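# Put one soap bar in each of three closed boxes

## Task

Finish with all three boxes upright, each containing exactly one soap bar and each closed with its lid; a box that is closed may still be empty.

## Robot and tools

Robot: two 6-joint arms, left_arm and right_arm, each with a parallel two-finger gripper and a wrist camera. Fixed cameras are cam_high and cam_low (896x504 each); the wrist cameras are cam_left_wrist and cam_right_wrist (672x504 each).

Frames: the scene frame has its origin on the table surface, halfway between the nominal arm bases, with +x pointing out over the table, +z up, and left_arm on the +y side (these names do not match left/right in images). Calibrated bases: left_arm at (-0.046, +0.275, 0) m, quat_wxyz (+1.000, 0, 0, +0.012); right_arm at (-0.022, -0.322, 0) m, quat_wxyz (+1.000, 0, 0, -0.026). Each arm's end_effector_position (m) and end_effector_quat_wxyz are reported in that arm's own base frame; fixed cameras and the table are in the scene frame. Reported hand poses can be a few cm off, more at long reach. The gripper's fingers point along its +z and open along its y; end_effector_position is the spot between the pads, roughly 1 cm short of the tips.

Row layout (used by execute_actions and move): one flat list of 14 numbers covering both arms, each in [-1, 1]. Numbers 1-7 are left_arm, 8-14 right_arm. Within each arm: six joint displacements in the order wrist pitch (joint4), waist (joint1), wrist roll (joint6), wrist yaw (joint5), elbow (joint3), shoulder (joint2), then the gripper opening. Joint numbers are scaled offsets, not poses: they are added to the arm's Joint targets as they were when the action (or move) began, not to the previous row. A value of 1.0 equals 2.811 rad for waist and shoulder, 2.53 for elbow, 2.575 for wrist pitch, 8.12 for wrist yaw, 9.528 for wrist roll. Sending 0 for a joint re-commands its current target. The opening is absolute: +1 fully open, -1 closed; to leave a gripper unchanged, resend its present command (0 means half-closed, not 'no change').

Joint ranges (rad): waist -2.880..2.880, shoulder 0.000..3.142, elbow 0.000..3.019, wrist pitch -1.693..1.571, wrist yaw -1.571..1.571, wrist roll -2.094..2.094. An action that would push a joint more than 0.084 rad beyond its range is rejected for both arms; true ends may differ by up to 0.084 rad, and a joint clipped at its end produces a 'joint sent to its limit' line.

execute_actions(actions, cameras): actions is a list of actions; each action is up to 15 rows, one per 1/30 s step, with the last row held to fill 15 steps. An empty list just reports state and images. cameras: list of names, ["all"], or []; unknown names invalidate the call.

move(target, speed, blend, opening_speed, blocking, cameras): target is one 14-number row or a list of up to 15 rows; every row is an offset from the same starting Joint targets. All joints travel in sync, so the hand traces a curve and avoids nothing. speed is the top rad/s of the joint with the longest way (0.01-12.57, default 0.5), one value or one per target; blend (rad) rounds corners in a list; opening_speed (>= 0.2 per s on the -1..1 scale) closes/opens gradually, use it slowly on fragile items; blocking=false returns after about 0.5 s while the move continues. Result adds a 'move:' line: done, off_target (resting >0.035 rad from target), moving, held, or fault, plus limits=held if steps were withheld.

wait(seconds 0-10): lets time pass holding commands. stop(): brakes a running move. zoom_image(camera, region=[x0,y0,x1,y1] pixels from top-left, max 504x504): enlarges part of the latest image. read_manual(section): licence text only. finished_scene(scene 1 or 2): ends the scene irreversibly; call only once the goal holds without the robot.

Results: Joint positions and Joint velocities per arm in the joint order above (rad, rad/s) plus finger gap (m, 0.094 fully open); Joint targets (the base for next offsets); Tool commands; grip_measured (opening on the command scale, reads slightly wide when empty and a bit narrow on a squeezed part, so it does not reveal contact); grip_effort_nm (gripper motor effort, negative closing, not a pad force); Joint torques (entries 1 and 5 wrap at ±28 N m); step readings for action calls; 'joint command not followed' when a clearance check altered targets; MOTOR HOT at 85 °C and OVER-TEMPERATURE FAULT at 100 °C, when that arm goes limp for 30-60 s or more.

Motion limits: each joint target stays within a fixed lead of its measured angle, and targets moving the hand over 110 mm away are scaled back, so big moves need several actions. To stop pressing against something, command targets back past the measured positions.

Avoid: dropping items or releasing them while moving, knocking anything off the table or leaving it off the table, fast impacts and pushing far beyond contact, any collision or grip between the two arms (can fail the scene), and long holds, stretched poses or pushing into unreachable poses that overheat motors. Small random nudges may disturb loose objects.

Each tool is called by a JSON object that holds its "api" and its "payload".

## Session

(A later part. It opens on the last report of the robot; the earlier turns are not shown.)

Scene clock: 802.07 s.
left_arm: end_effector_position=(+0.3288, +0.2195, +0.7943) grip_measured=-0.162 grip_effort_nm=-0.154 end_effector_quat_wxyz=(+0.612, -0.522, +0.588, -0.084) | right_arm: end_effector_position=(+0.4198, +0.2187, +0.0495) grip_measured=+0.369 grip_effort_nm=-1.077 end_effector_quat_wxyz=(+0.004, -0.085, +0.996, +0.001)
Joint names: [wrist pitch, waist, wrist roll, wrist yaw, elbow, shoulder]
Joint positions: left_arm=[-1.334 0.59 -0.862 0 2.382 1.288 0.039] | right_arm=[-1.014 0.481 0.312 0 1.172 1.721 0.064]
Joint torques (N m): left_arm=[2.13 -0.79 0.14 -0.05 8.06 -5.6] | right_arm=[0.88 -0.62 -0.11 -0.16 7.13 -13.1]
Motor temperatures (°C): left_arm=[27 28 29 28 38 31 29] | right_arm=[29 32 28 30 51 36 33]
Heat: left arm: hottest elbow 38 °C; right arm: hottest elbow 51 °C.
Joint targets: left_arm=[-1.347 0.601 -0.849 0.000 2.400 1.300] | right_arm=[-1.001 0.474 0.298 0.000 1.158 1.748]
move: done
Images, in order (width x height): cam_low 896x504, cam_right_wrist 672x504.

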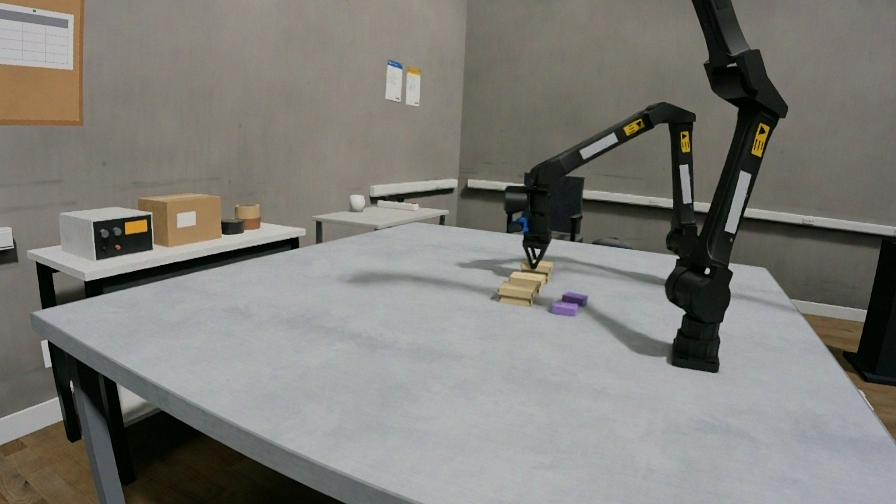

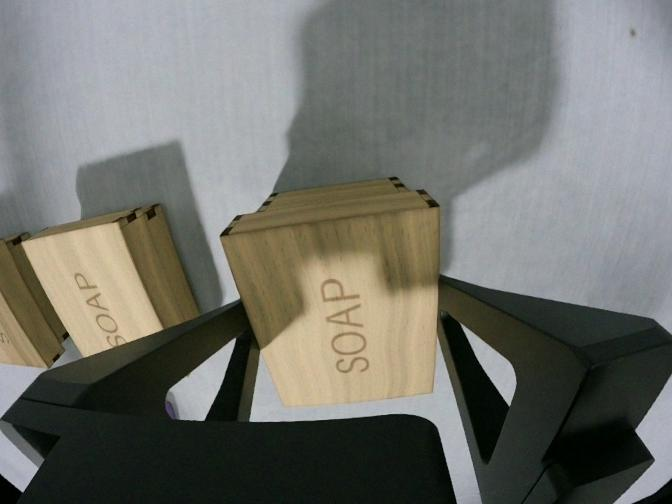

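{"api": "move", "payload": {"target": [[0,0,0,0,0,0,-0.165,-0.007,0,0,0,0.0217,-0.0084,0.22],[0,0,0,0,0,0,-0.165,-0.0237,0,0,0,0.0344,-0.0199,0.22],[0,0,0,0,0,0,-0.165,-0.0369,0,0,0,0.0411,-0.0224,0.22],[0,0,0,0,0,0,-0.165,-0.0318,0,0,0,0.0166,-0.0139,0.22],[0,0,0,0,0,0,-0.165,-0.0135,0,0,0,0.0085,-0.0054,0.22],[0,0,0,0,0,0,-0.165,-0.0007,0,0,0,0.0019,0.0013,0.22]], "speed": 0.09, "cameras": ["cam_right_wrist","cam_low"]}}

{"api": "zoom_image", "payload": {"camera": "cam_right_wrist", "region": [240, 150, 440, 290]}}

{"api": "zoom_image", "payload": {"camera": "cam_low", "region": [510, 250, 565, 290]}}

Scene clock: 833.13 s.
left_arm: end_effector_position=(+0.3288, +0.2195, +0.7943) grip_measured=-0.162 grip_effort_nm=-0.154 end_effector_quat_wxyz=(+0.612, -0.522, +0.588, -0.084) | right_arm: end_effector_position=(+0.4207, +0.2189, +0.0463) grip_measured=+0.369 grip_effort_nm=-1.072 end_effector_quat_wxyz=(+0.002, -0.085, +0.996, +0.001)
Joint names: [wrist pitch, waist, wrist roll, wrist yaw, elbow, shoulder]
Joint positions: left_arm=[-1.334 0.59 -0.862 0 2.382 1.288 0.039] | right_arm=[-1.011 0.481 0.311 0 1.174 1.729 0.064]
Joint torques (N m): left_arm=[2.13 -0.73 0.14 -0.06 8.08 -5.6] | right_arm=[0.7 -0.56 -0.11 -0.15 7.38 -13.04]
Heat: left arm: hottest elbow 38 °C; right arm: hottest elbow 49 °C.
Joint targets: left_arm=[-1.347 0.601 -0.849 0.000 2.400 1.300] | right_arm=[-1.003 0.474 0.298 0.000 1.162 1.752]
move: done
Images, in order (width x height): cam_low 896x504, cam_right_wrist 672x504.

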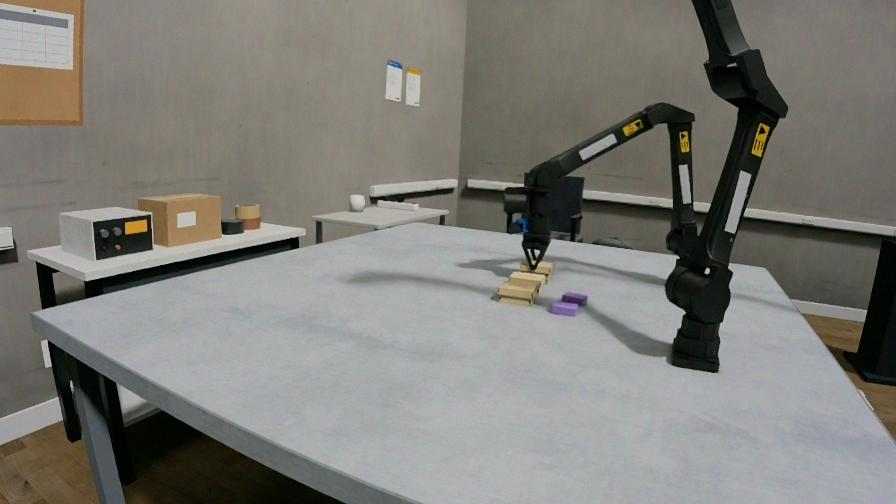

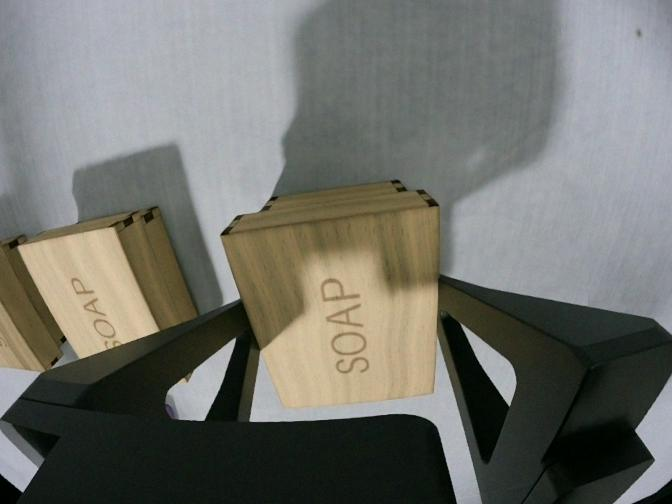

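Scaled by 2.520 from the camera's 672x504 image, which has a finer 960x720 frame.

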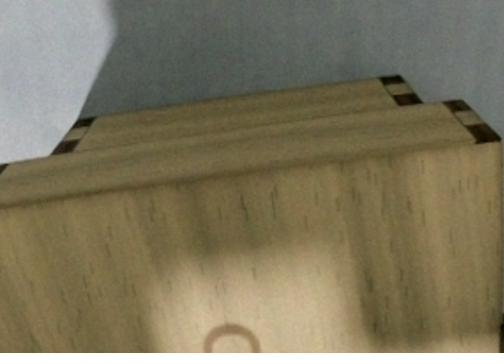

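Scaled by 9.164 from the camera's 896x504 image, which has a finer 1280x720 frame.

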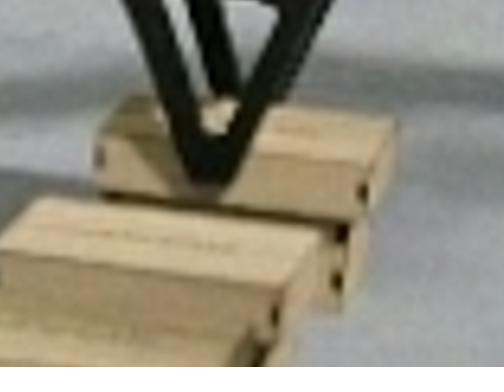

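{"api": "move", "payload": {"target": [[0,0,0,0,0,0,-0.165,0.0078,0,0,0,-0.0022,0.0055,0.22],[0,0,0,0,0,0,-0.165,0.0078,0,0,0,-0.0022,0.0055,0.72],[0,0,0,0,0,0,-0.165,0.0055,0,0,0,0.017,0.002,0.72],[0,0,0,0,0,0,-0.165,-0.061,0,0,0,0.0545,-0.0334,0.72],[0,0,0,0,0,0,-0.165,-0.0817,0.1217,0.0374,0,0.2067,0.0946,0.72]], "speed": [0.08,0.1,0.2,0.3,0.4], "opening_speed": 0.8, "cameras": ["cam_right_wrist","cam_low"]}}

{"api": "zoom_image", "payload": {"camera": "cam_low", "region": [490, 245, 570, 305]}}

Scene clock: 857.00 s.
left_arm: end_effector_position=(+0.3288, +0.2195, +0.7943) grip_measured=-0.162 grip_effort_nm=-0.144 end_effector_quat_wxyz=(+0.612, -0.522, +0.588, -0.084) | right_arm: end_effector_position=(+0.4063, +0.4366, +0.0657) grip_measured=+0.718 grip_effort_nm=0.046 end_effector_quat_wxyz=(+0.001, -0.091, +0.996, +0.000)
Joint names: [wrist pitch, waist, wrist roll, wrist yaw, elbow, shoulder]
Joint positions: left_arm=[-1.334 0.59 -0.862 0 2.382 1.288 0.039] | right_arm=[-1.205 0.822 0.641 0.001 1.629 1.994 0.081]
Joint torques (N m): left_arm=[2.13 -0.79 0.15 -0.06 8.08 -5.6] | right_arm=[0.09 -0.62 0.14 -0.13 13.79 -17.67]
Heat: left arm: hottest elbow 38 °C; right arm: hottest elbow 51 °C.
Joint targets: left_arm=[-1.347 0.601 -0.849 0.000 2.400 1.300] | right_arm=[-1.213 0.816 0.655 0.000 1.685 2.018]
move: off_target (right_arm); right_arm: the elbow is farthest, 0.055 rad from its target
Images, in order (width x height): cam_low 896x504, cam_right_wrist 672x504.

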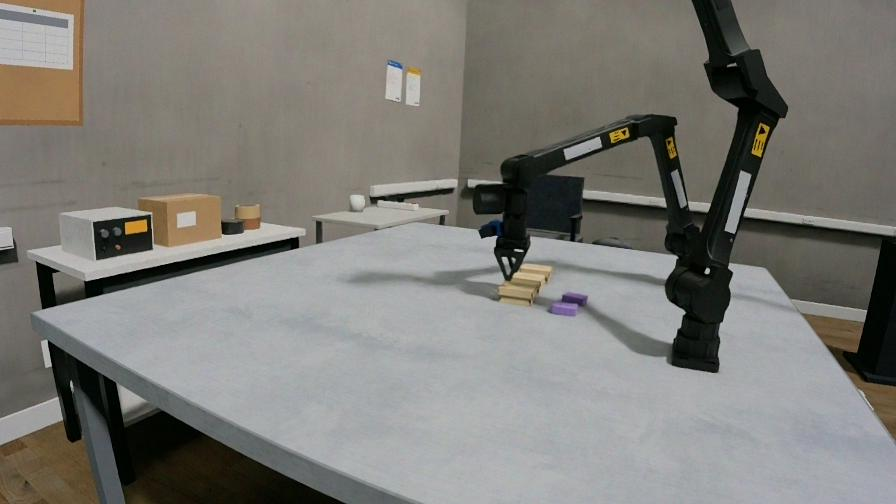

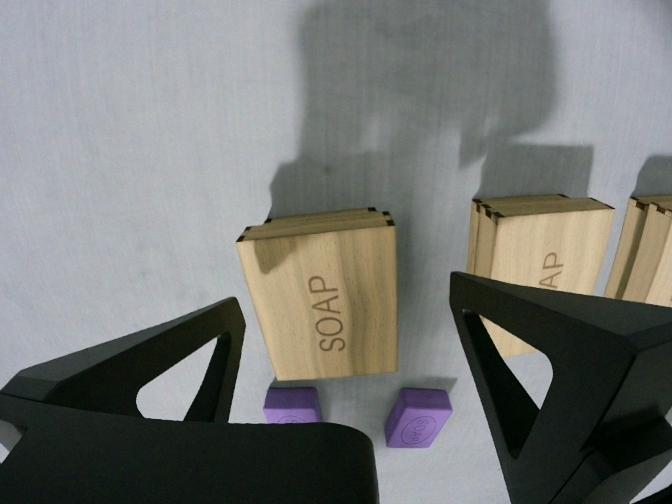

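Scaled by 6.300 from the camera's 896x504 image, which has a finer 1280x720 frame.

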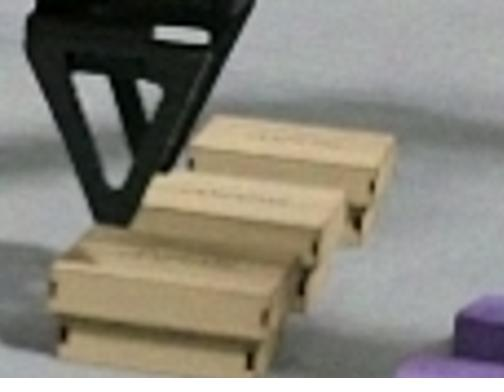

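{"api": "move", "payload": {"target": [0,0,0,0,0,0,-0.165,0.0167,0.0146,0.0056,0,-0.0368,-0.0011,0.72], "speed": 0.2, "cameras": ["cam_right_wrist"]}}

Scene clock: 878.73 s.
left_arm: end_effector_position=(+0.3288, +0.2195, +0.7943) grip_measured=-0.162 grip_effort_nm=-0.144 end_effector_quat_wxyz=(+0.612, -0.522, +0.588, -0.084) | right_arm: end_effector_position=(+0.3888, +0.4467, +0.0560) grip_measured=+0.718 grip_effort_nm=0.046 end_effector_quat_wxyz=(+0.000, -0.081, +0.997, +0.000)
Joint names: [wrist pitch, waist, wrist roll, wrist yaw, elbow, shoulder]
Joint positions: left_arm=[-1.334 0.59 -0.862 0 2.382 1.288 0.039] | right_arm=[-1.179 0.856 0.694 0.001 1.602 1.994 0.081]
Joint torques (N m): left_arm=[2.13 -0.85 0.14 -0.06 8.09 -5.6] | right_arm=[0.7 0.15 0.11 -0.13 8.18 -17.79]
Motor temperatures (°C): left_arm=[27 28 29 28 38 31 29] | right_arm=[29 32 28 30 55 37 32]
Heat: left arm: hottest elbow 38 °C; right arm: hottest elbow 55 °C.
Joint targets: left_arm=[-1.347 0.601 -0.849 0.000 2.400 1.300] | right_arm=[-1.170 0.857 0.708 0.000 1.592 2.014]
move: done
Images, in order (width x height): cam_right_wrist 672x504.

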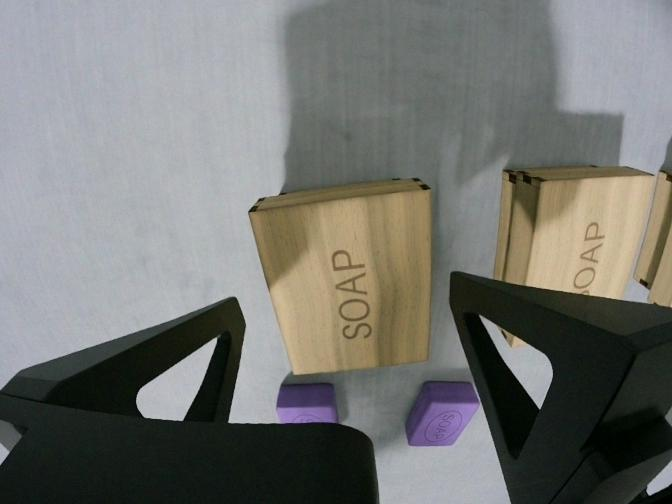

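{"api": "move", "payload": {"target": [[0,0,0,0,0,0,-0.165,0.0165,0,0,0,-0.0087,0.0077,0.72],[0,0,0,0,0,0,-0.165,0.0165,0,0,0,-0.0087,0.0077,0.22]], "speed": 0.15, "opening_speed": 0.4, "cameras": ["cam_right_wrist","cam_low"]}}

{"api": "zoom_image", "payload": {"camera": "cam_right_wrist", "region": [240, 150, 440, 290]}}

{"api": "zoom_image", "payload": {"camera": "cam_low", "region": [490, 265, 545, 305]}}

Scene clock: 897.80 s.
left_arm: end_effector_position=(+0.3288, +0.2195, +0.7943) grip_measured=-0.162 grip_effort_nm=-0.149 end_effector_quat_wxyz=(+0.612, -0.522, +0.588, -0.084) | right_arm: end_effector_position=(+0.3891, +0.4470, +0.0388) grip_measured=+0.358 grip_effort_nm=-1.057 end_effector_quat_wxyz=(+0.002, -0.080, +0.997, +0.001)
Joint names: [wrist pitch, waist, wrist roll, wrist yaw, elbow, shoulder]
Joint positions: left_arm=[-1.334 0.59 -0.862 0 2.382 1.288 0.039] | right_arm=[-1.136 0.856 0.695 0.001 1.58 2.011 0.064]
Joint torques (N m): left_arm=[2.13 -0.79 0.14 -0.06 8.08 -5.6] | right_arm=[0.72 0.15 0.13 -0.13 8.03 -17.44]
Heat: left arm: hottest elbow 38 °C; right arm: hottest elbow 53 °C.
Joint targets: left_arm=[-1.347 0.601 -0.849 0.000 2.400 1.300] | right_arm=[-1.127 0.857 0.708 0.000 1.570 2.036]
move: done
Images, in order (width x height): cam_low 896x504, cam_right_wrist 672x504.

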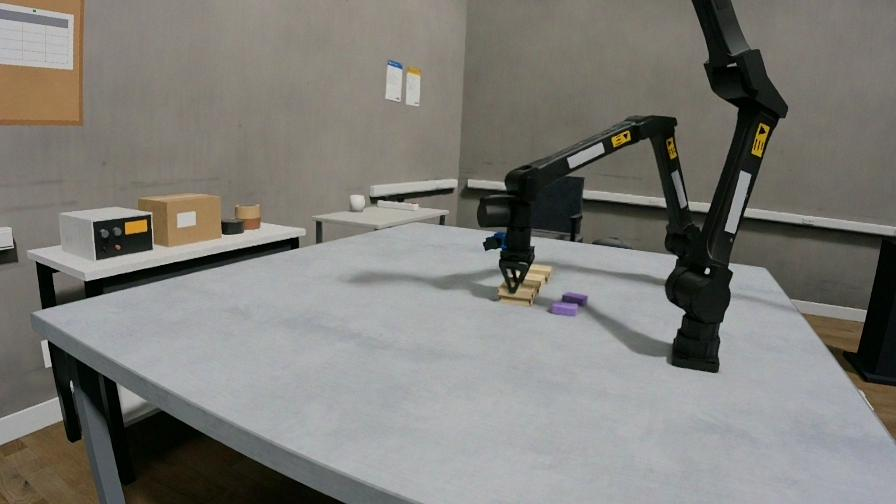

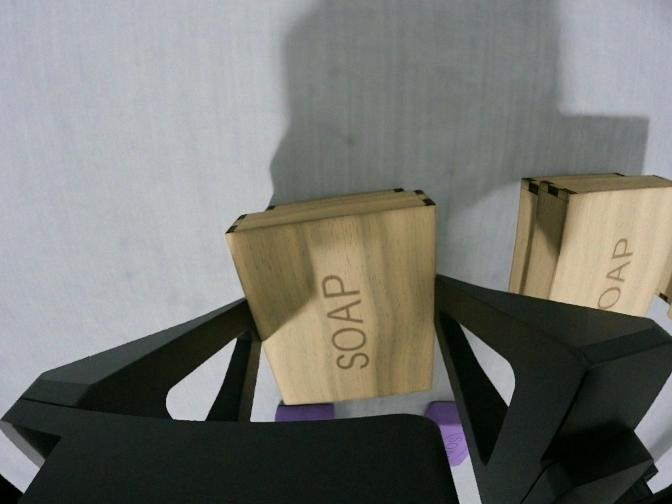

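Scaled by 2.520 from the camera's 672x504 image, which has a finer 960x720 frame.

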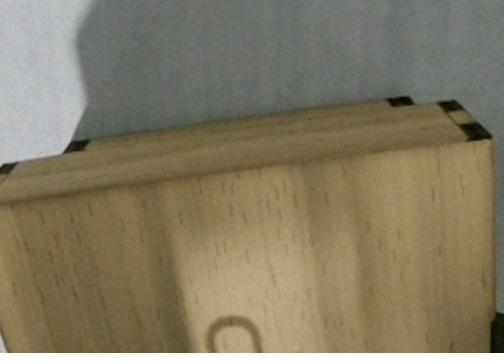

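Scaled by 9.164 from the camera's 896x504 image, which has a finer 1280x720 frame.

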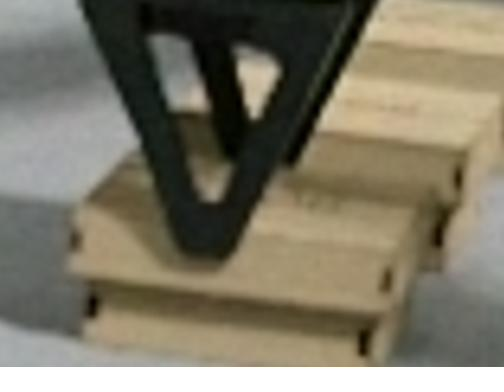

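{"api": "move", "payload": {"target": [[0,0,0,0,0,0,-0.165,-0.005,0,0,0,0.0217,-0.01,0.22],[0,0,0,0,0,0,-0.165,-0.0231,0,0,0,0.034,-0.0181,0.22],[0,0,0,0,0,0,-0.165,-0.049,0,0,0,0.0496,-0.0299,0.22]], "speed": 0.12, "cameras": ["cam_right_wrist","cam_high"]}}

{"api": "zoom_image", "payload": {"camera": "cam_right_wrist", "region": [240, 130, 440, 270]}}

{"api": "zoom_image", "payload": {"camera": "cam_high", "region": [380, 180, 435, 235]}}

Scene clock: 921.30 s.
left_arm: end_effector_position=(+0.3288, +0.2195, +0.7943) grip_measured=-0.162 grip_effort_nm=-0.144 end_effector_quat_wxyz=(+0.612, -0.522, +0.588, -0.084) | right_arm: end_effector_position=(+0.3888, +0.4466, +0.0854) grip_measured=+0.356 grip_effort_nm=-1.087 end_effector_quat_wxyz=(+0.000, -0.080, +0.997, -0.001)
Joint names: [wrist pitch, waist, wrist roll, wrist yaw, elbow, shoulder]
Joint positions: left_arm=[-1.334 0.59 -0.862 0 2.382 1.288 0.039] | right_arm=[-1.246 0.856 0.695 0.001 1.641 1.967 0.064]
Joint torques (N m): left_arm=[2.13 -0.79 0.15 -0.06 8.09 -5.6] | right_arm=[0.14 0.15 0.13 -0.13 13.89 -20.31]
Heat: left arm: hottest elbow 38 °C; right arm: hottest elbow 51 °C.
Joint targets: left_arm=[-1.347 0.601 -0.849 0.000 2.400 1.300] | right_arm=[-1.254 0.857 0.708 0.000 1.696 1.952]
move: off_target (right_arm); right_arm: the elbow is farthest, 0.055 rad from its target
Images, in order (width x height): cam_high 896x504, cam_right_wrist 672x504.

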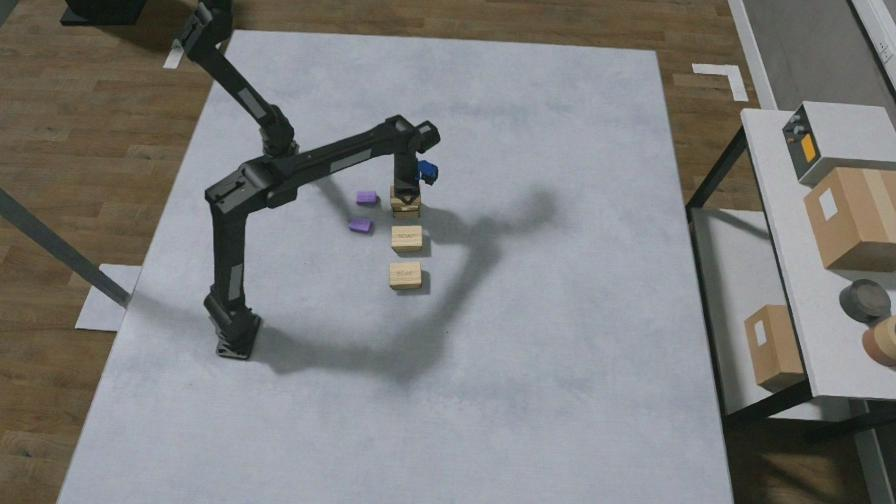

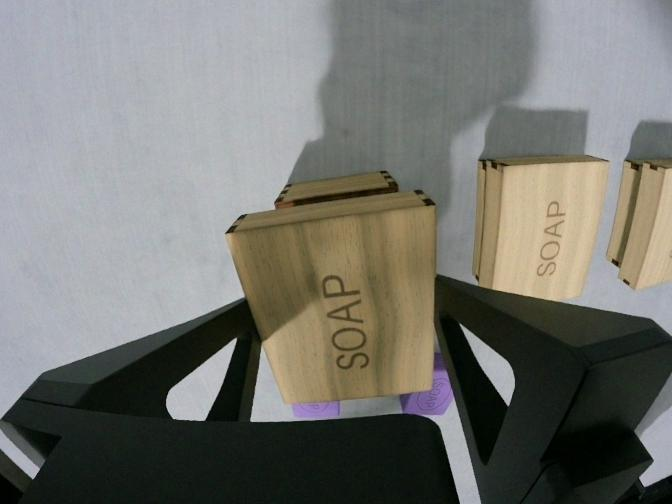

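Scaled by 2.520 from the camera's 672x504 image, which has a finer 960x720 frame.

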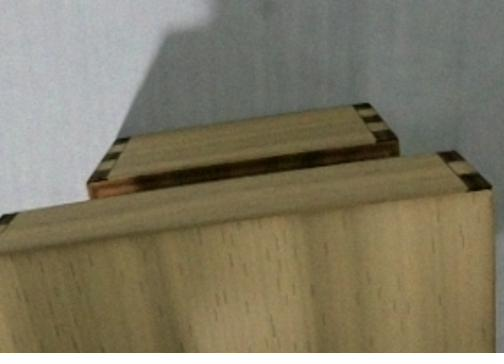

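Scaled by 9.164 from the camera's 896x504 image, which has a finer 1280x720 frame.

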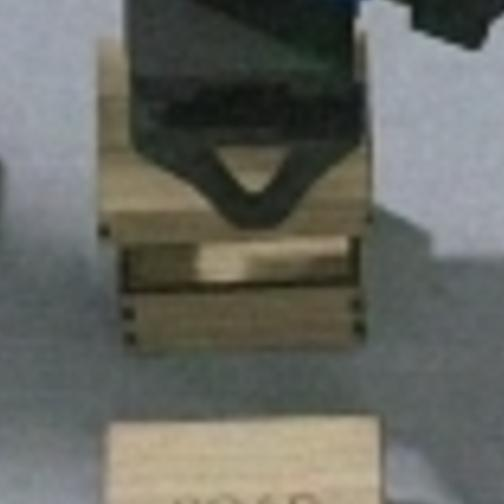

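{"api": "move", "payload": {"target": [[0,0,0,0,0,0,0.35,0,-0.305,0,0,0,0,0.2],[0.0361,-0.4102,0.0248,0,-0.5842,-0.0256,0.35,0,-0.305,0,0,0,0,0.2]], "speed": [0.5,0.8], "cameras": ["cam_left_wrist"]}}

Scene clock: 950.90 s.
left_arm: end_effector_position=(+0.2780, -0.1694, +0.1476) grip_measured=+0.347 grip_effort_nm=0.125 end_effector_quat_wxyz=(-0.004, -0.041, +0.999, +0.002) | right_arm: end_effector_position=(+0.5920, -0.0035, +0.0854) grip_measured=+0.356 grip_effort_nm=-1.067 end_effector_quat_wxyz=(-0.001, +0.343, +0.939, +0.000)
Joint names: [wrist pitch, waist, wrist roll, wrist yaw, elbow, shoulder]
Joint positions: left_arm=[-1.267 -0.546 -0.627 0 0.93 1.243 0.063] | right_arm=[-1.246 -0.005 0.695 0 1.641 1.967 0.064]
Joint torques (N m): left_arm=[1.68 -2.08 0.13 -0.09 8.94 -11.28] | right_arm=[0.09 0.5 0.13 -0.12 13.9 -20.37]
Motor temperatures (°C): left_arm=[27 28 29 28 38 30 29] | right_arm=[29 31 28 30 59 41 33]
Heat: left arm: hottest elbow 38 °C; right arm: hottest elbow 59 °C.
Joint targets: left_arm=[-1.254 -0.553 -0.612 0.000 0.922 1.229] | right_arm=[-1.254 0.000 0.708 0.000 1.696 1.952]
move: off_target (right_arm); right_arm: the elbow is farthest, 0.055 rad from its target
Images, in order (width x height): cam_left_wrist 672x504.

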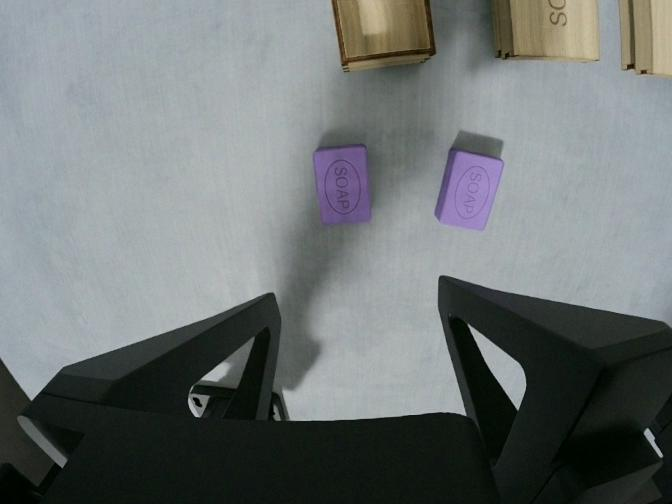

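{"api": "move", "payload": {"target": [0.1072,0.0199,0.0068,0,-0.0482,0.0637,0.35,0,0,0,0,0,0,0.2], "speed": 0.3, "cameras": ["cam_left_wrist"]}}

Scene clock: 968.63 s.
left_arm: end_effector_position=(+0.2963, -0.1655, +0.0597) grip_measured=+0.347 grip_effort_nm=0.125 end_effector_quat_wxyz=(-0.001, -0.027, +1.000, +0.000) | right_arm: end_effector_position=(+0.5920, -0.0035, +0.0854) grip_measured=+0.356 grip_effort_nm=-1.077 end_effector_quat_wxyz=(-0.001, +0.343, +0.939, +0.000)
Joint names: [wrist pitch, waist, wrist roll, wrist yaw, elbow, shoulder]
Joint positions: left_arm=[-0.991 -0.508 -0.562 0 0.809 1.39 0.063] | right_arm=[-1.246 -0.005 0.695 0 1.641 1.967 0.064]
Joint torques (N m): left_arm=[1.57 -0.73 0.13 -0.08 7.76 -9.64] | right_arm=[0.09 0.5 0.13 -0.12 13.89 -20.37]
Motor temperatures (°C): left_arm=[27 28 29 28 39 31 29] | right_arm=[29 31 28 30 61 42 33]
Heat: left arm: hottest elbow 39 °C; right arm: hottest elbow 61 °C.
Joint targets: left_arm=[-0.978 -0.497 -0.547 0.000 0.800 1.408] | right_arm=[-1.254 0.000 0.708 0.000 1.696 1.952]
move: off_target (right_arm); right_arm: the elbow is farthest, 0.055 rad from its target
Images, in order (width x height): cam_left_wrist 672x504.

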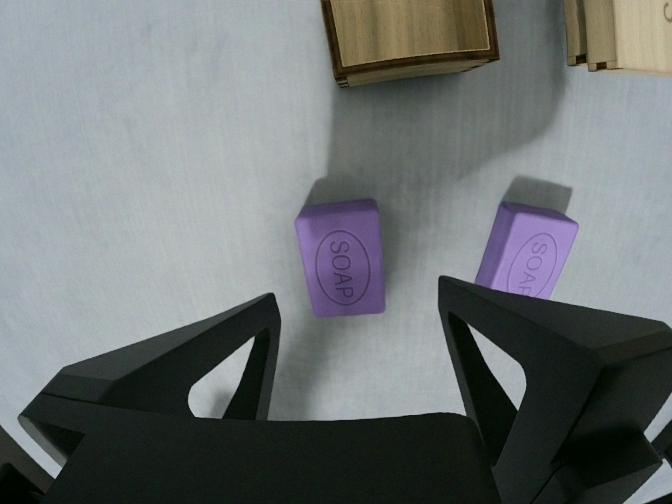

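{"api": "move", "payload": {"target": [[0.0474,0,0,0,-0.0217,0.0238,0.35,0,0,0,0,0,0,0.2],[0.0474,0,0,0,-0.0217,0.0238,-0.26,0,0,0,0,0,0,0.2]], "speed": 0.2, "opening_speed": 0.35, "cameras": ["cam_left_wrist"]}}

Scene clock: 981.37 s.
left_arm: end_effector_position=(+0.2951, -0.1649, +0.0228) grip_measured=-0.192 grip_effort_nm=-0.994 end_effector_quat_wxyz=(+0.001, -0.027, +1.000, -0.001) | right_arm: end_effector_position=(+0.5920, -0.0035, +0.0854) grip_measured=+0.356 grip_effort_nm=-1.077 end_effector_quat_wxyz=(-0.001, +0.343, +0.939, +0.000)
Joint names: [wrist pitch, waist, wrist roll, wrist yaw, elbow, shoulder]
Joint positions: left_arm=[-0.869 -0.508 -0.562 0 0.755 1.454 0.038] | right_arm=[-1.246 -0.005 0.695 0 1.641 1.967 0.064]
Joint torques (N m): left_arm=[1.61 -0.73 0.1 -0.08 7.04 -9.82] | right_arm=[0.09 0.5 0.13 -0.12 13.9 -20.37]
Motor temperatures (°C): left_arm=[27 28 29 28 39 31 29] | right_arm=[29 31 28 30 61 42 33]
Heat: left arm: hottest elbow 39 °C; right arm: hottest elbow 61 °C.
Joint targets: left_arm=[-0.856 -0.497 -0.548 0.000 0.745 1.475] | right_arm=[-1.254 0.000 0.708 0.000 1.696 1.952]
move: off_target (right_arm); right_arm: the elbow is farthest, 0.055 rad from its target
Images, in order (width x height): cam_left_wrist 672x504.

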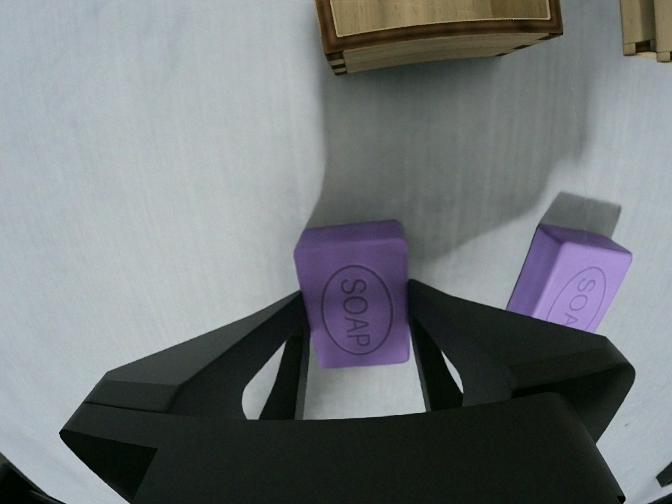

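{"api": "move", "payload": {"target": [[0,0,0,0,0.019,-0.0075,-0.27,0,0,0,0,0,0,0.2],[-0.0913,0,0,0,0.0613,-0.0505,-0.27,0,0,0,0,0,0,0.2],[-0.0979,0.027,0.0051,0,0.187,0.0637,-0.27,0,0,0,0,0,0,0.2]], "speed": [0.2,0.3,0.4], "cameras": ["cam_left_wrist"]}}

Scene clock: 1002.37 s.
left_arm: end_effector_position=(+0.4141, -0.1905, +0.0868) grip_measured=-0.195 grip_effort_nm=-1.038 end_effector_quat_wxyz=(+0.003, -0.042, +0.999, -0.002) | right_arm: end_effector_position=(+0.5920, -0.0035, +0.0854) grip_measured=+0.356 grip_effort_nm=-1.077 end_effector_quat_wxyz=(-0.001, +0.343, +0.939, +0.000)
Joint names: [wrist pitch, waist, wrist roll, wrist yaw, elbow, shoulder]
Joint positions: left_arm=[-1.097 -0.43 -0.514 0 1.166 1.632 0.038] | right_arm=[-1.246 -0.005 0.695 0 1.641 1.967 0.064]
Joint torques (N m): left_arm=[0.64 -0.85 0.12 -0.08 13.94 -14.74] | right_arm=[0.09 0.5 0.13 -0.12 13.9 -20.31]
Motor temperatures (°C): left_arm=[27 28 29 28 38 31 30] | right_arm=[29 31 28 30 62 43 33]
Heat: left arm: hottest elbow 38 °C; right arm: hottest elbow 62 °C.
Joint targets: left_arm=[-1.108 -0.421 -0.499 0.000 1.218 1.654] | right_arm=[-1.254 0.000 0.708 0.000 1.696 1.952]
move: off_target (left_arm, right_arm); left_arm: the elbow is farthest, 0.052 rad from its target; right_arm: the elbow is farthest, 0.055 rad from its target
Images, in order (width x height): cam_left_wrist 672x504.

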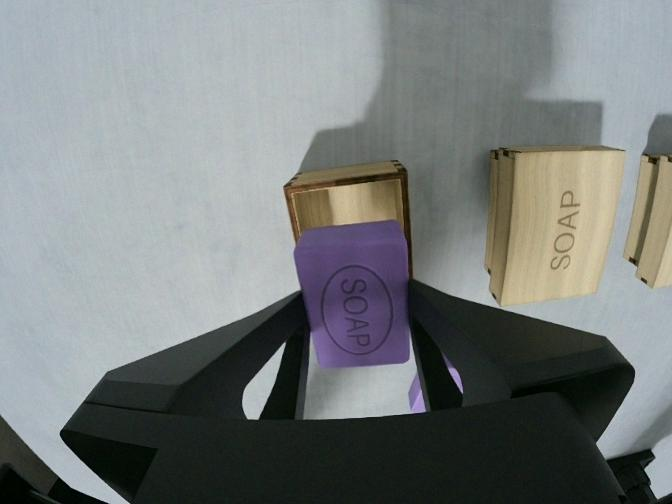

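{"api": "move", "payload": {"target": [[0.0341,0.0014,0,0,-0.033,0.0165,-0.27,0,0,0,0,0,0,0.2],[0.0548,0.0014,0,0,-0.0424,0.028,-0.27,0,0,0,0,0,0,0.2]], "speed": 0.12, "cameras": ["cam_left_wrist"]}}

{"api": "zoom_image", "payload": {"camera": "cam_left_wrist", "region": [220, 170, 460, 400]}}

Scene clock: 1019.50 s.
left_arm: end_effector_position=(+0.4173, -0.1908, +0.0382) grip_measured=-0.195 grip_effort_nm=-1.043 end_effector_quat_wxyz=(+0.000, -0.043, +0.999, +0.000) | right_arm: end_effector_position=(+0.5920, -0.0035, +0.0854) grip_measured=+0.356 grip_effort_nm=-1.077 end_effector_quat_wxyz=(-0.001, +0.343, +0.939, +0.000)
Joint names: [wrist pitch, waist, wrist roll, wrist yaw, elbow, shoulder]
Joint positions: left_arm=[-0.981 -0.428 -0.513 0 1.119 1.708 0.038] | right_arm=[-1.246 -0.005 0.695 0 1.641 1.967 0.064]
Joint torques (N m): left_arm=[1.7 -0.73 0.11 -0.08 7.76 -15.03] | right_arm=[0.09 0.44 0.13 -0.12 13.9 -20.37]
Motor temperatures (°C): left_arm=[27 28 29 28 42 32 31] | right_arm=[29 31 28 30 63 43 33]
Heat: left arm: hottest elbow 42 °C; right arm: hottest elbow 63 °C.
Joint targets: left_arm=[-0.967 -0.417 -0.499 0.000 1.111 1.732] | right_arm=[-1.254 0.000 0.708 0.000 1.696 1.952]
move: off_target (right_arm); right_arm: the elbow is farthest, 0.055 rad from its target
Images, in order (width x height): cam_left_wrist 672x504.

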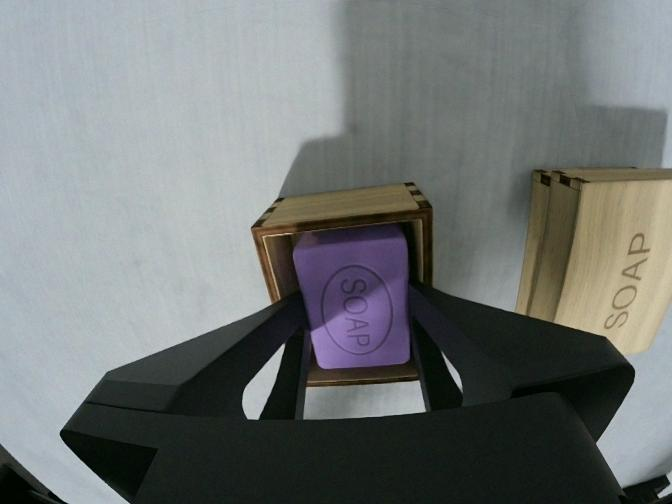

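Scaled by 2.100 from the camera's 672x504 image, which has a finer 960x720 frame.

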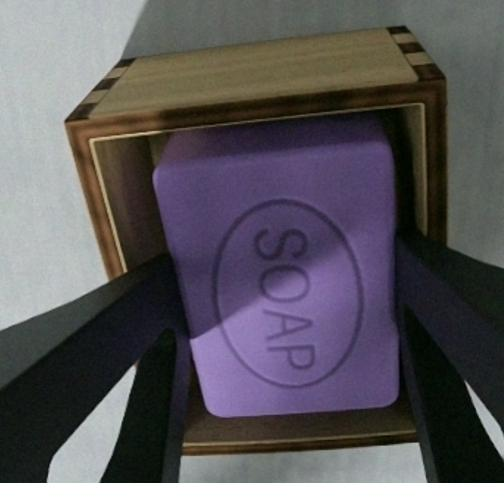

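{"api": "move", "payload": {"target": [[0,0,0,0,0,0,-0.12,0,0,0,0,0,0,0.2],[0,0,0,0,0,0,-0.165,0,0,0,0,0,0,0.2]], "opening_speed": 0.25, "cameras": ["cam_left_wrist"]}}

Scene clock: 1036.63 s.
left_arm: end_effector_position=(+0.4174, -0.1909, +0.0382) grip_measured=-0.162 grip_effort_nm=-0.159 end_effector_quat_wxyz=(+0.001, -0.043, +0.999, +0.000) | right_arm: end_effector_position=(+0.5920, -0.0035, +0.0854) grip_measured=+0.356 grip_effort_nm=-1.072 end_effector_quat_wxyz=(-0.001, +0.343, +0.939, +0.000)
Joint names: [wrist pitch, waist, wrist roll, wrist yaw, elbow, shoulder]
Joint positions: left_arm=[-0.98 -0.428 -0.513 0 1.119 1.708 0.039] | right_arm=[-1.246 -0.005 0.695 0 1.641 1.967 0.064]
Joint torques (N m): left_arm=[1.65 -0.73 0.1 -0.08 7.77 -15.03] | right_arm=[0.08 0.5 0.13 -0.12 13.9 -20.37]
Motor temperatures (°C): left_arm=[27 28 29 28 40 32 31] | right_arm=[29 31 28 30 63 43 33]
Heat: left arm: hottest elbow 40 °C; right arm: hottest elbow 63 °C.
Joint targets: left_arm=[-0.967 -0.417 -0.499 0.000 1.111 1.732] | right_arm=[-1.254 0.000 0.708 0.000 1.696 1.952]
move: off_target (right_arm); right_arm: the elbow is farthest, 0.055 rad from its target
Images, in order (width x height): cam_left_wrist 672x504.

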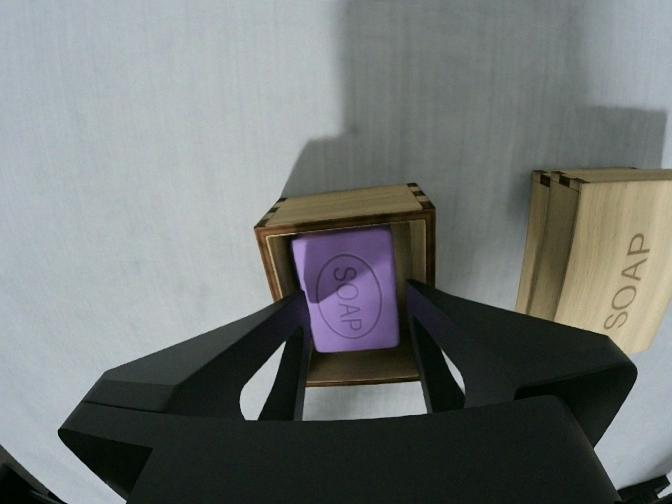

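{"api": "move", "payload": {"target": [[0,0,0,0,0.0213,-0.0114,-0.165,0,0,0,0,0,0,0.2],[-0.0913,0,0,0,0.0688,-0.0462,-0.165,0,0,0,0,0,0,0.2]], "speed": [0.1,0.2], "cameras": ["cam_left_wrist"]}}

Scene clock: 1048.60 s.
left_arm: end_effector_position=(+0.4198, -0.1920, +0.1180) grip_measured=-0.162 grip_effort_nm=-0.144 end_effector_quat_wxyz=(+0.000, -0.043, +0.999, +0.000) | right_arm: end_effector_position=(+0.5920, -0.0035, +0.0854) grip_measured=+0.356 grip_effort_nm=-1.087 end_effector_quat_wxyz=(-0.001, +0.343, +0.939, +0.000)
Joint names: [wrist pitch, waist, wrist roll, wrist yaw, elbow, shoulder]
Joint positions: left_arm=[-1.191 -0.428 -0.513 0 1.236 1.617 0.039] | right_arm=[-1.246 -0.005 0.695 0 1.641 1.967 0.064]
Joint torques (N m): left_arm=[0.68 -0.73 0.1 -0.08 13.93 -17.85] | right_arm=[0.08 0.5 0.13 -0.12 13.9 -20.37]
Motor temperatures (°C): left_arm=[27 28 29 28 40 33 30] | right_arm=[29 31 28 30 64 43 33]
Heat: left arm: hottest elbow 40 °C; right arm: hottest elbow 64 °C.
Joint targets: left_arm=[-1.202 -0.417 -0.499 0.000 1.285 1.602] | right_arm=[-1.254 0.000 0.708 0.000 1.696 1.952]
move: off_target (left_arm, right_arm); left_arm: the elbow is farthest, 0.049 rad from its target; right_arm: the elbow is farthest, 0.055 rad from its target
Images, in order (width x height): cam_left_wrist 672x504.

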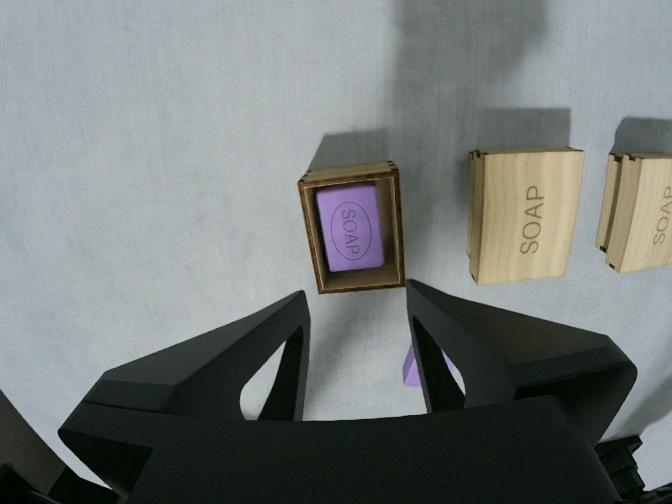

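{"api": "move", "payload": {"target": [[0,0.3629,0,0,0.4407,-0.1074,-0.165,0,0,0,0,0,0,0.2],[0,0.3629,0,0,0.4407,-0.1074,-0.165,0,0.3027,0,0,0,0,0.2]], "speed": [0.9,0.5], "cameras": ["cam_right_wrist","cam_low"]}}

{"api": "zoom_image", "payload": {"camera": "cam_right_wrist", "region": [240, 130, 440, 270]}}

Scene clock: 1060.27 s.
left_arm: end_effector_position=(+0.3327, +0.2234, +0.8279) grip_measured=-0.162 grip_effort_nm=-0.144 end_effector_quat_wxyz=(+0.671, -0.389, +0.631, +0.027) | right_arm: end_effector_position=(+0.3884, +0.4468, +0.0854) grip_measured=+0.356 grip_effort_nm=-1.077 end_effector_quat_wxyz=(+0.000, -0.080, +0.997, -0.001)
Joint names: [wrist pitch, waist, wrist roll, wrist yaw, elbow, shoulder]
Joint positions: left_arm=[-1.194 0.593 -0.513 0 2.381 1.286 0.039] | right_arm=[-1.246 0.856 0.695 0 1.641 1.967 0.064]
Joint torques (N m): left_arm=[2.35 -0.73 0.13 -0.04 8.27 -5.48] | right_arm=[0.08 -0.44 0.13 -0.11 13.87 -20.42]
Motor temperatures (°C): left_arm=[27 28 29 28 41 33 30] | right_arm=[29 31 28 30 64 43 33]
Heat: left arm: hottest elbow 41 °C; right arm: hottest elbow 64 °C.
Joint targets: left_arm=[-1.202 0.603 -0.499 0.000 2.400 1.300] | right_arm=[-1.254 0.851 0.708 0.000 1.696 1.952]
move: off_target (right_arm); right_arm: the elbow is farthest, 0.055 rad from its target
Images, in order (width x height): cam_low 896x504, cam_right_wrist 672x504.

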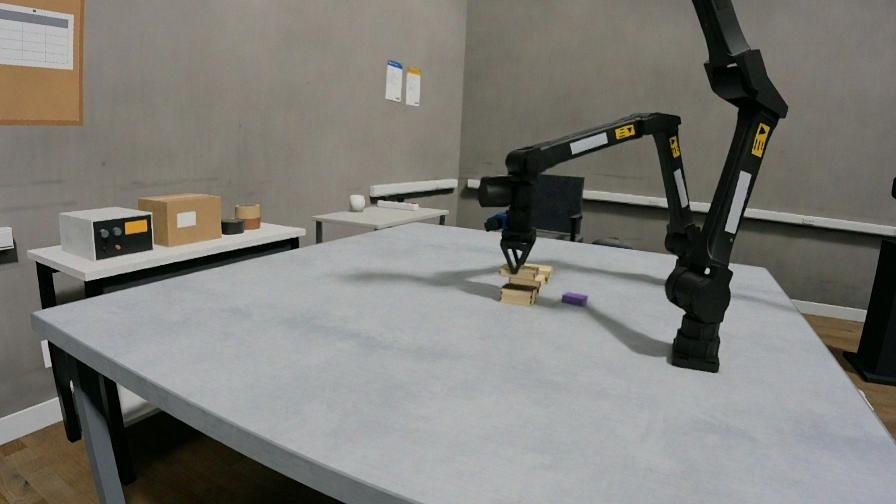

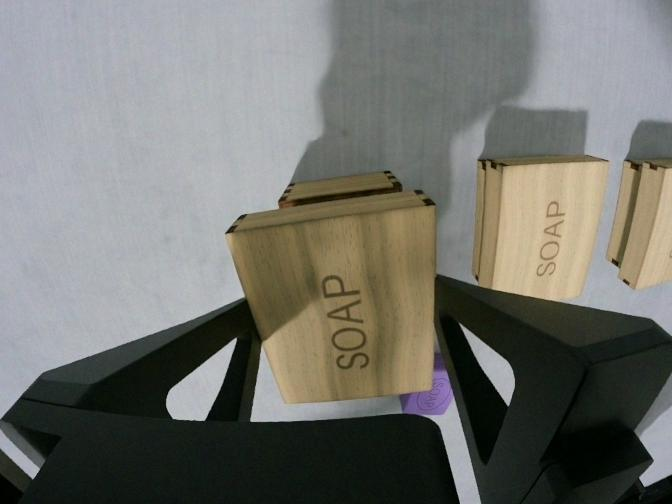

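Scaled by 2.520 from the camera's 672x504 image, which has a finer 960x720 frame.

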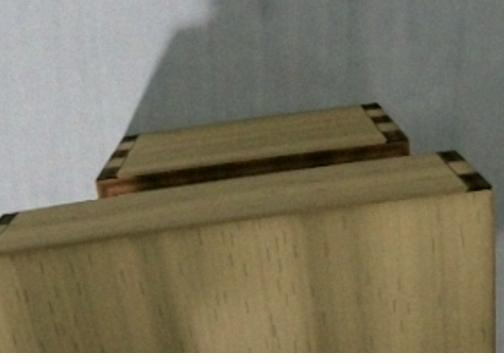

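{"api": "move", "payload": {"target": [[0,0,0,0,0,0,-0.165,0.0089,0,0.001,0,-0.0308,0.0011,0.2],[0,0,0,0,0,0,-0.165,0.0307,0,0.001,0,-0.0427,0.0192,0.2],[0,0,0,0,0,0,-0.165,0.0409,0,0.001,0,-0.0482,0.0237,0.2]], "speed": [0.15,0.09,0.09], "cameras": ["cam_right_wrist","cam_low"]}}

{"api": "zoom_image", "payload": {"camera": "cam_right_wrist", "region": [240, 150, 440, 290]}}

{"api": "zoom_image", "payload": {"camera": "cam_low", "region": [490, 265, 545, 305]}}

Scene clock: 1082.70 s.
left_arm: end_effector_position=(+0.3327, +0.2234, +0.8279) grip_measured=-0.162 grip_effort_nm=-0.154 end_effector_quat_wxyz=(+0.671, -0.389, +0.631, +0.027) | right_arm: end_effector_position=(+0.3879, +0.4459, +0.0535) grip_measured=+0.356 grip_effort_nm=-1.072 end_effector_quat_wxyz=(+0.003, -0.075, +0.997, +0.002)
Joint names: [wrist pitch, waist, wrist roll, wrist yaw, elbow, shoulder]
Joint positions: left_arm=[-1.194 0.593 -0.513 0 2.381 1.286 0.039] | right_arm=[-1.162 0.856 0.705 0.001 1.587 1.99 0.064]
Joint torques (N m): left_arm=[2.35 -0.79 0.13 -0.05 8.24 -5.48] | right_arm=[0.88 -0.5 0.13 -0.13 7.84 -16.97]
Motor temperatures (°C): left_arm=[27 28 29 28 40 32 30] | right_arm=[29 31 28 30 64 43 33]
Heat: left arm: hottest elbow 40 °C; right arm: hottest elbow 64 °C.
Joint targets: left_arm=[-1.202 0.603 -0.499 0.000 2.400 1.300] | right_arm=[-1.148 0.851 0.718 0.000 1.574 2.019]
move: done
Images, in order (width x height): cam_low 896x504, cam_right_wrist 672x504.

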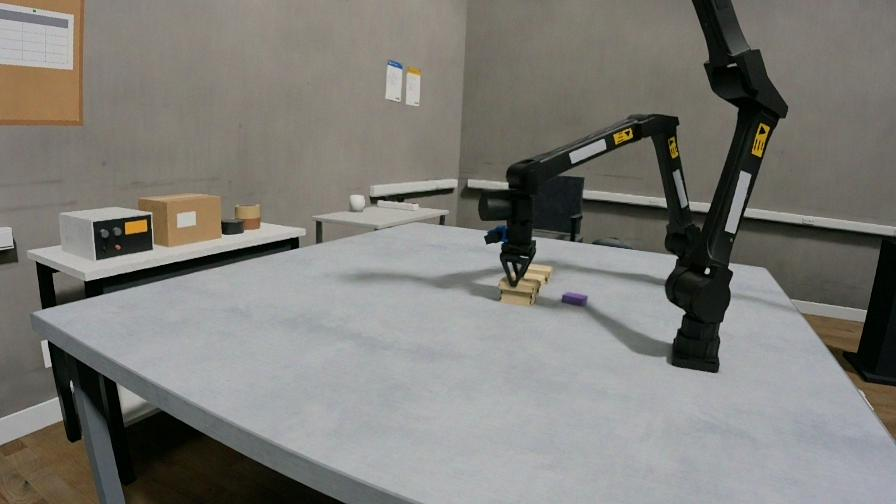

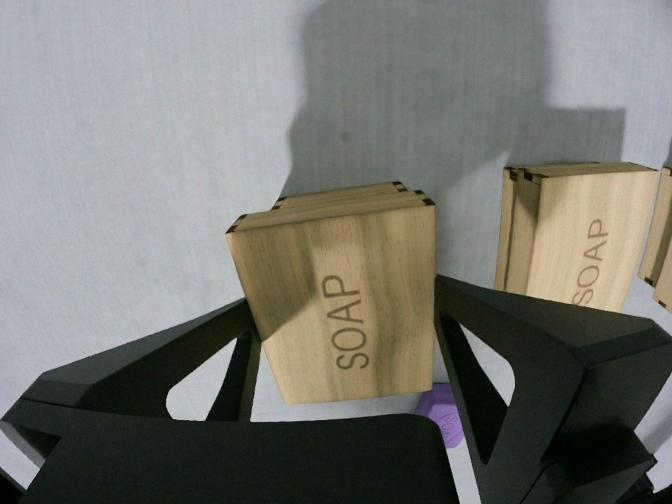

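Scaled by 2.520 from the camera's 672x504 image, which has a finer 960x720 frame.

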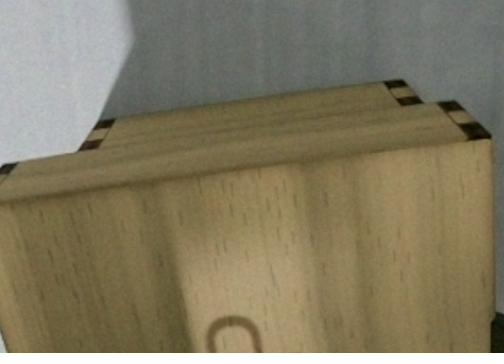

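Scaled by 9.164 from the camera's 896x504 image, which has a finer 1280x720 frame.

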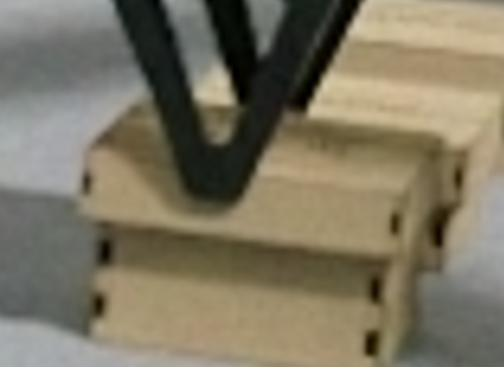

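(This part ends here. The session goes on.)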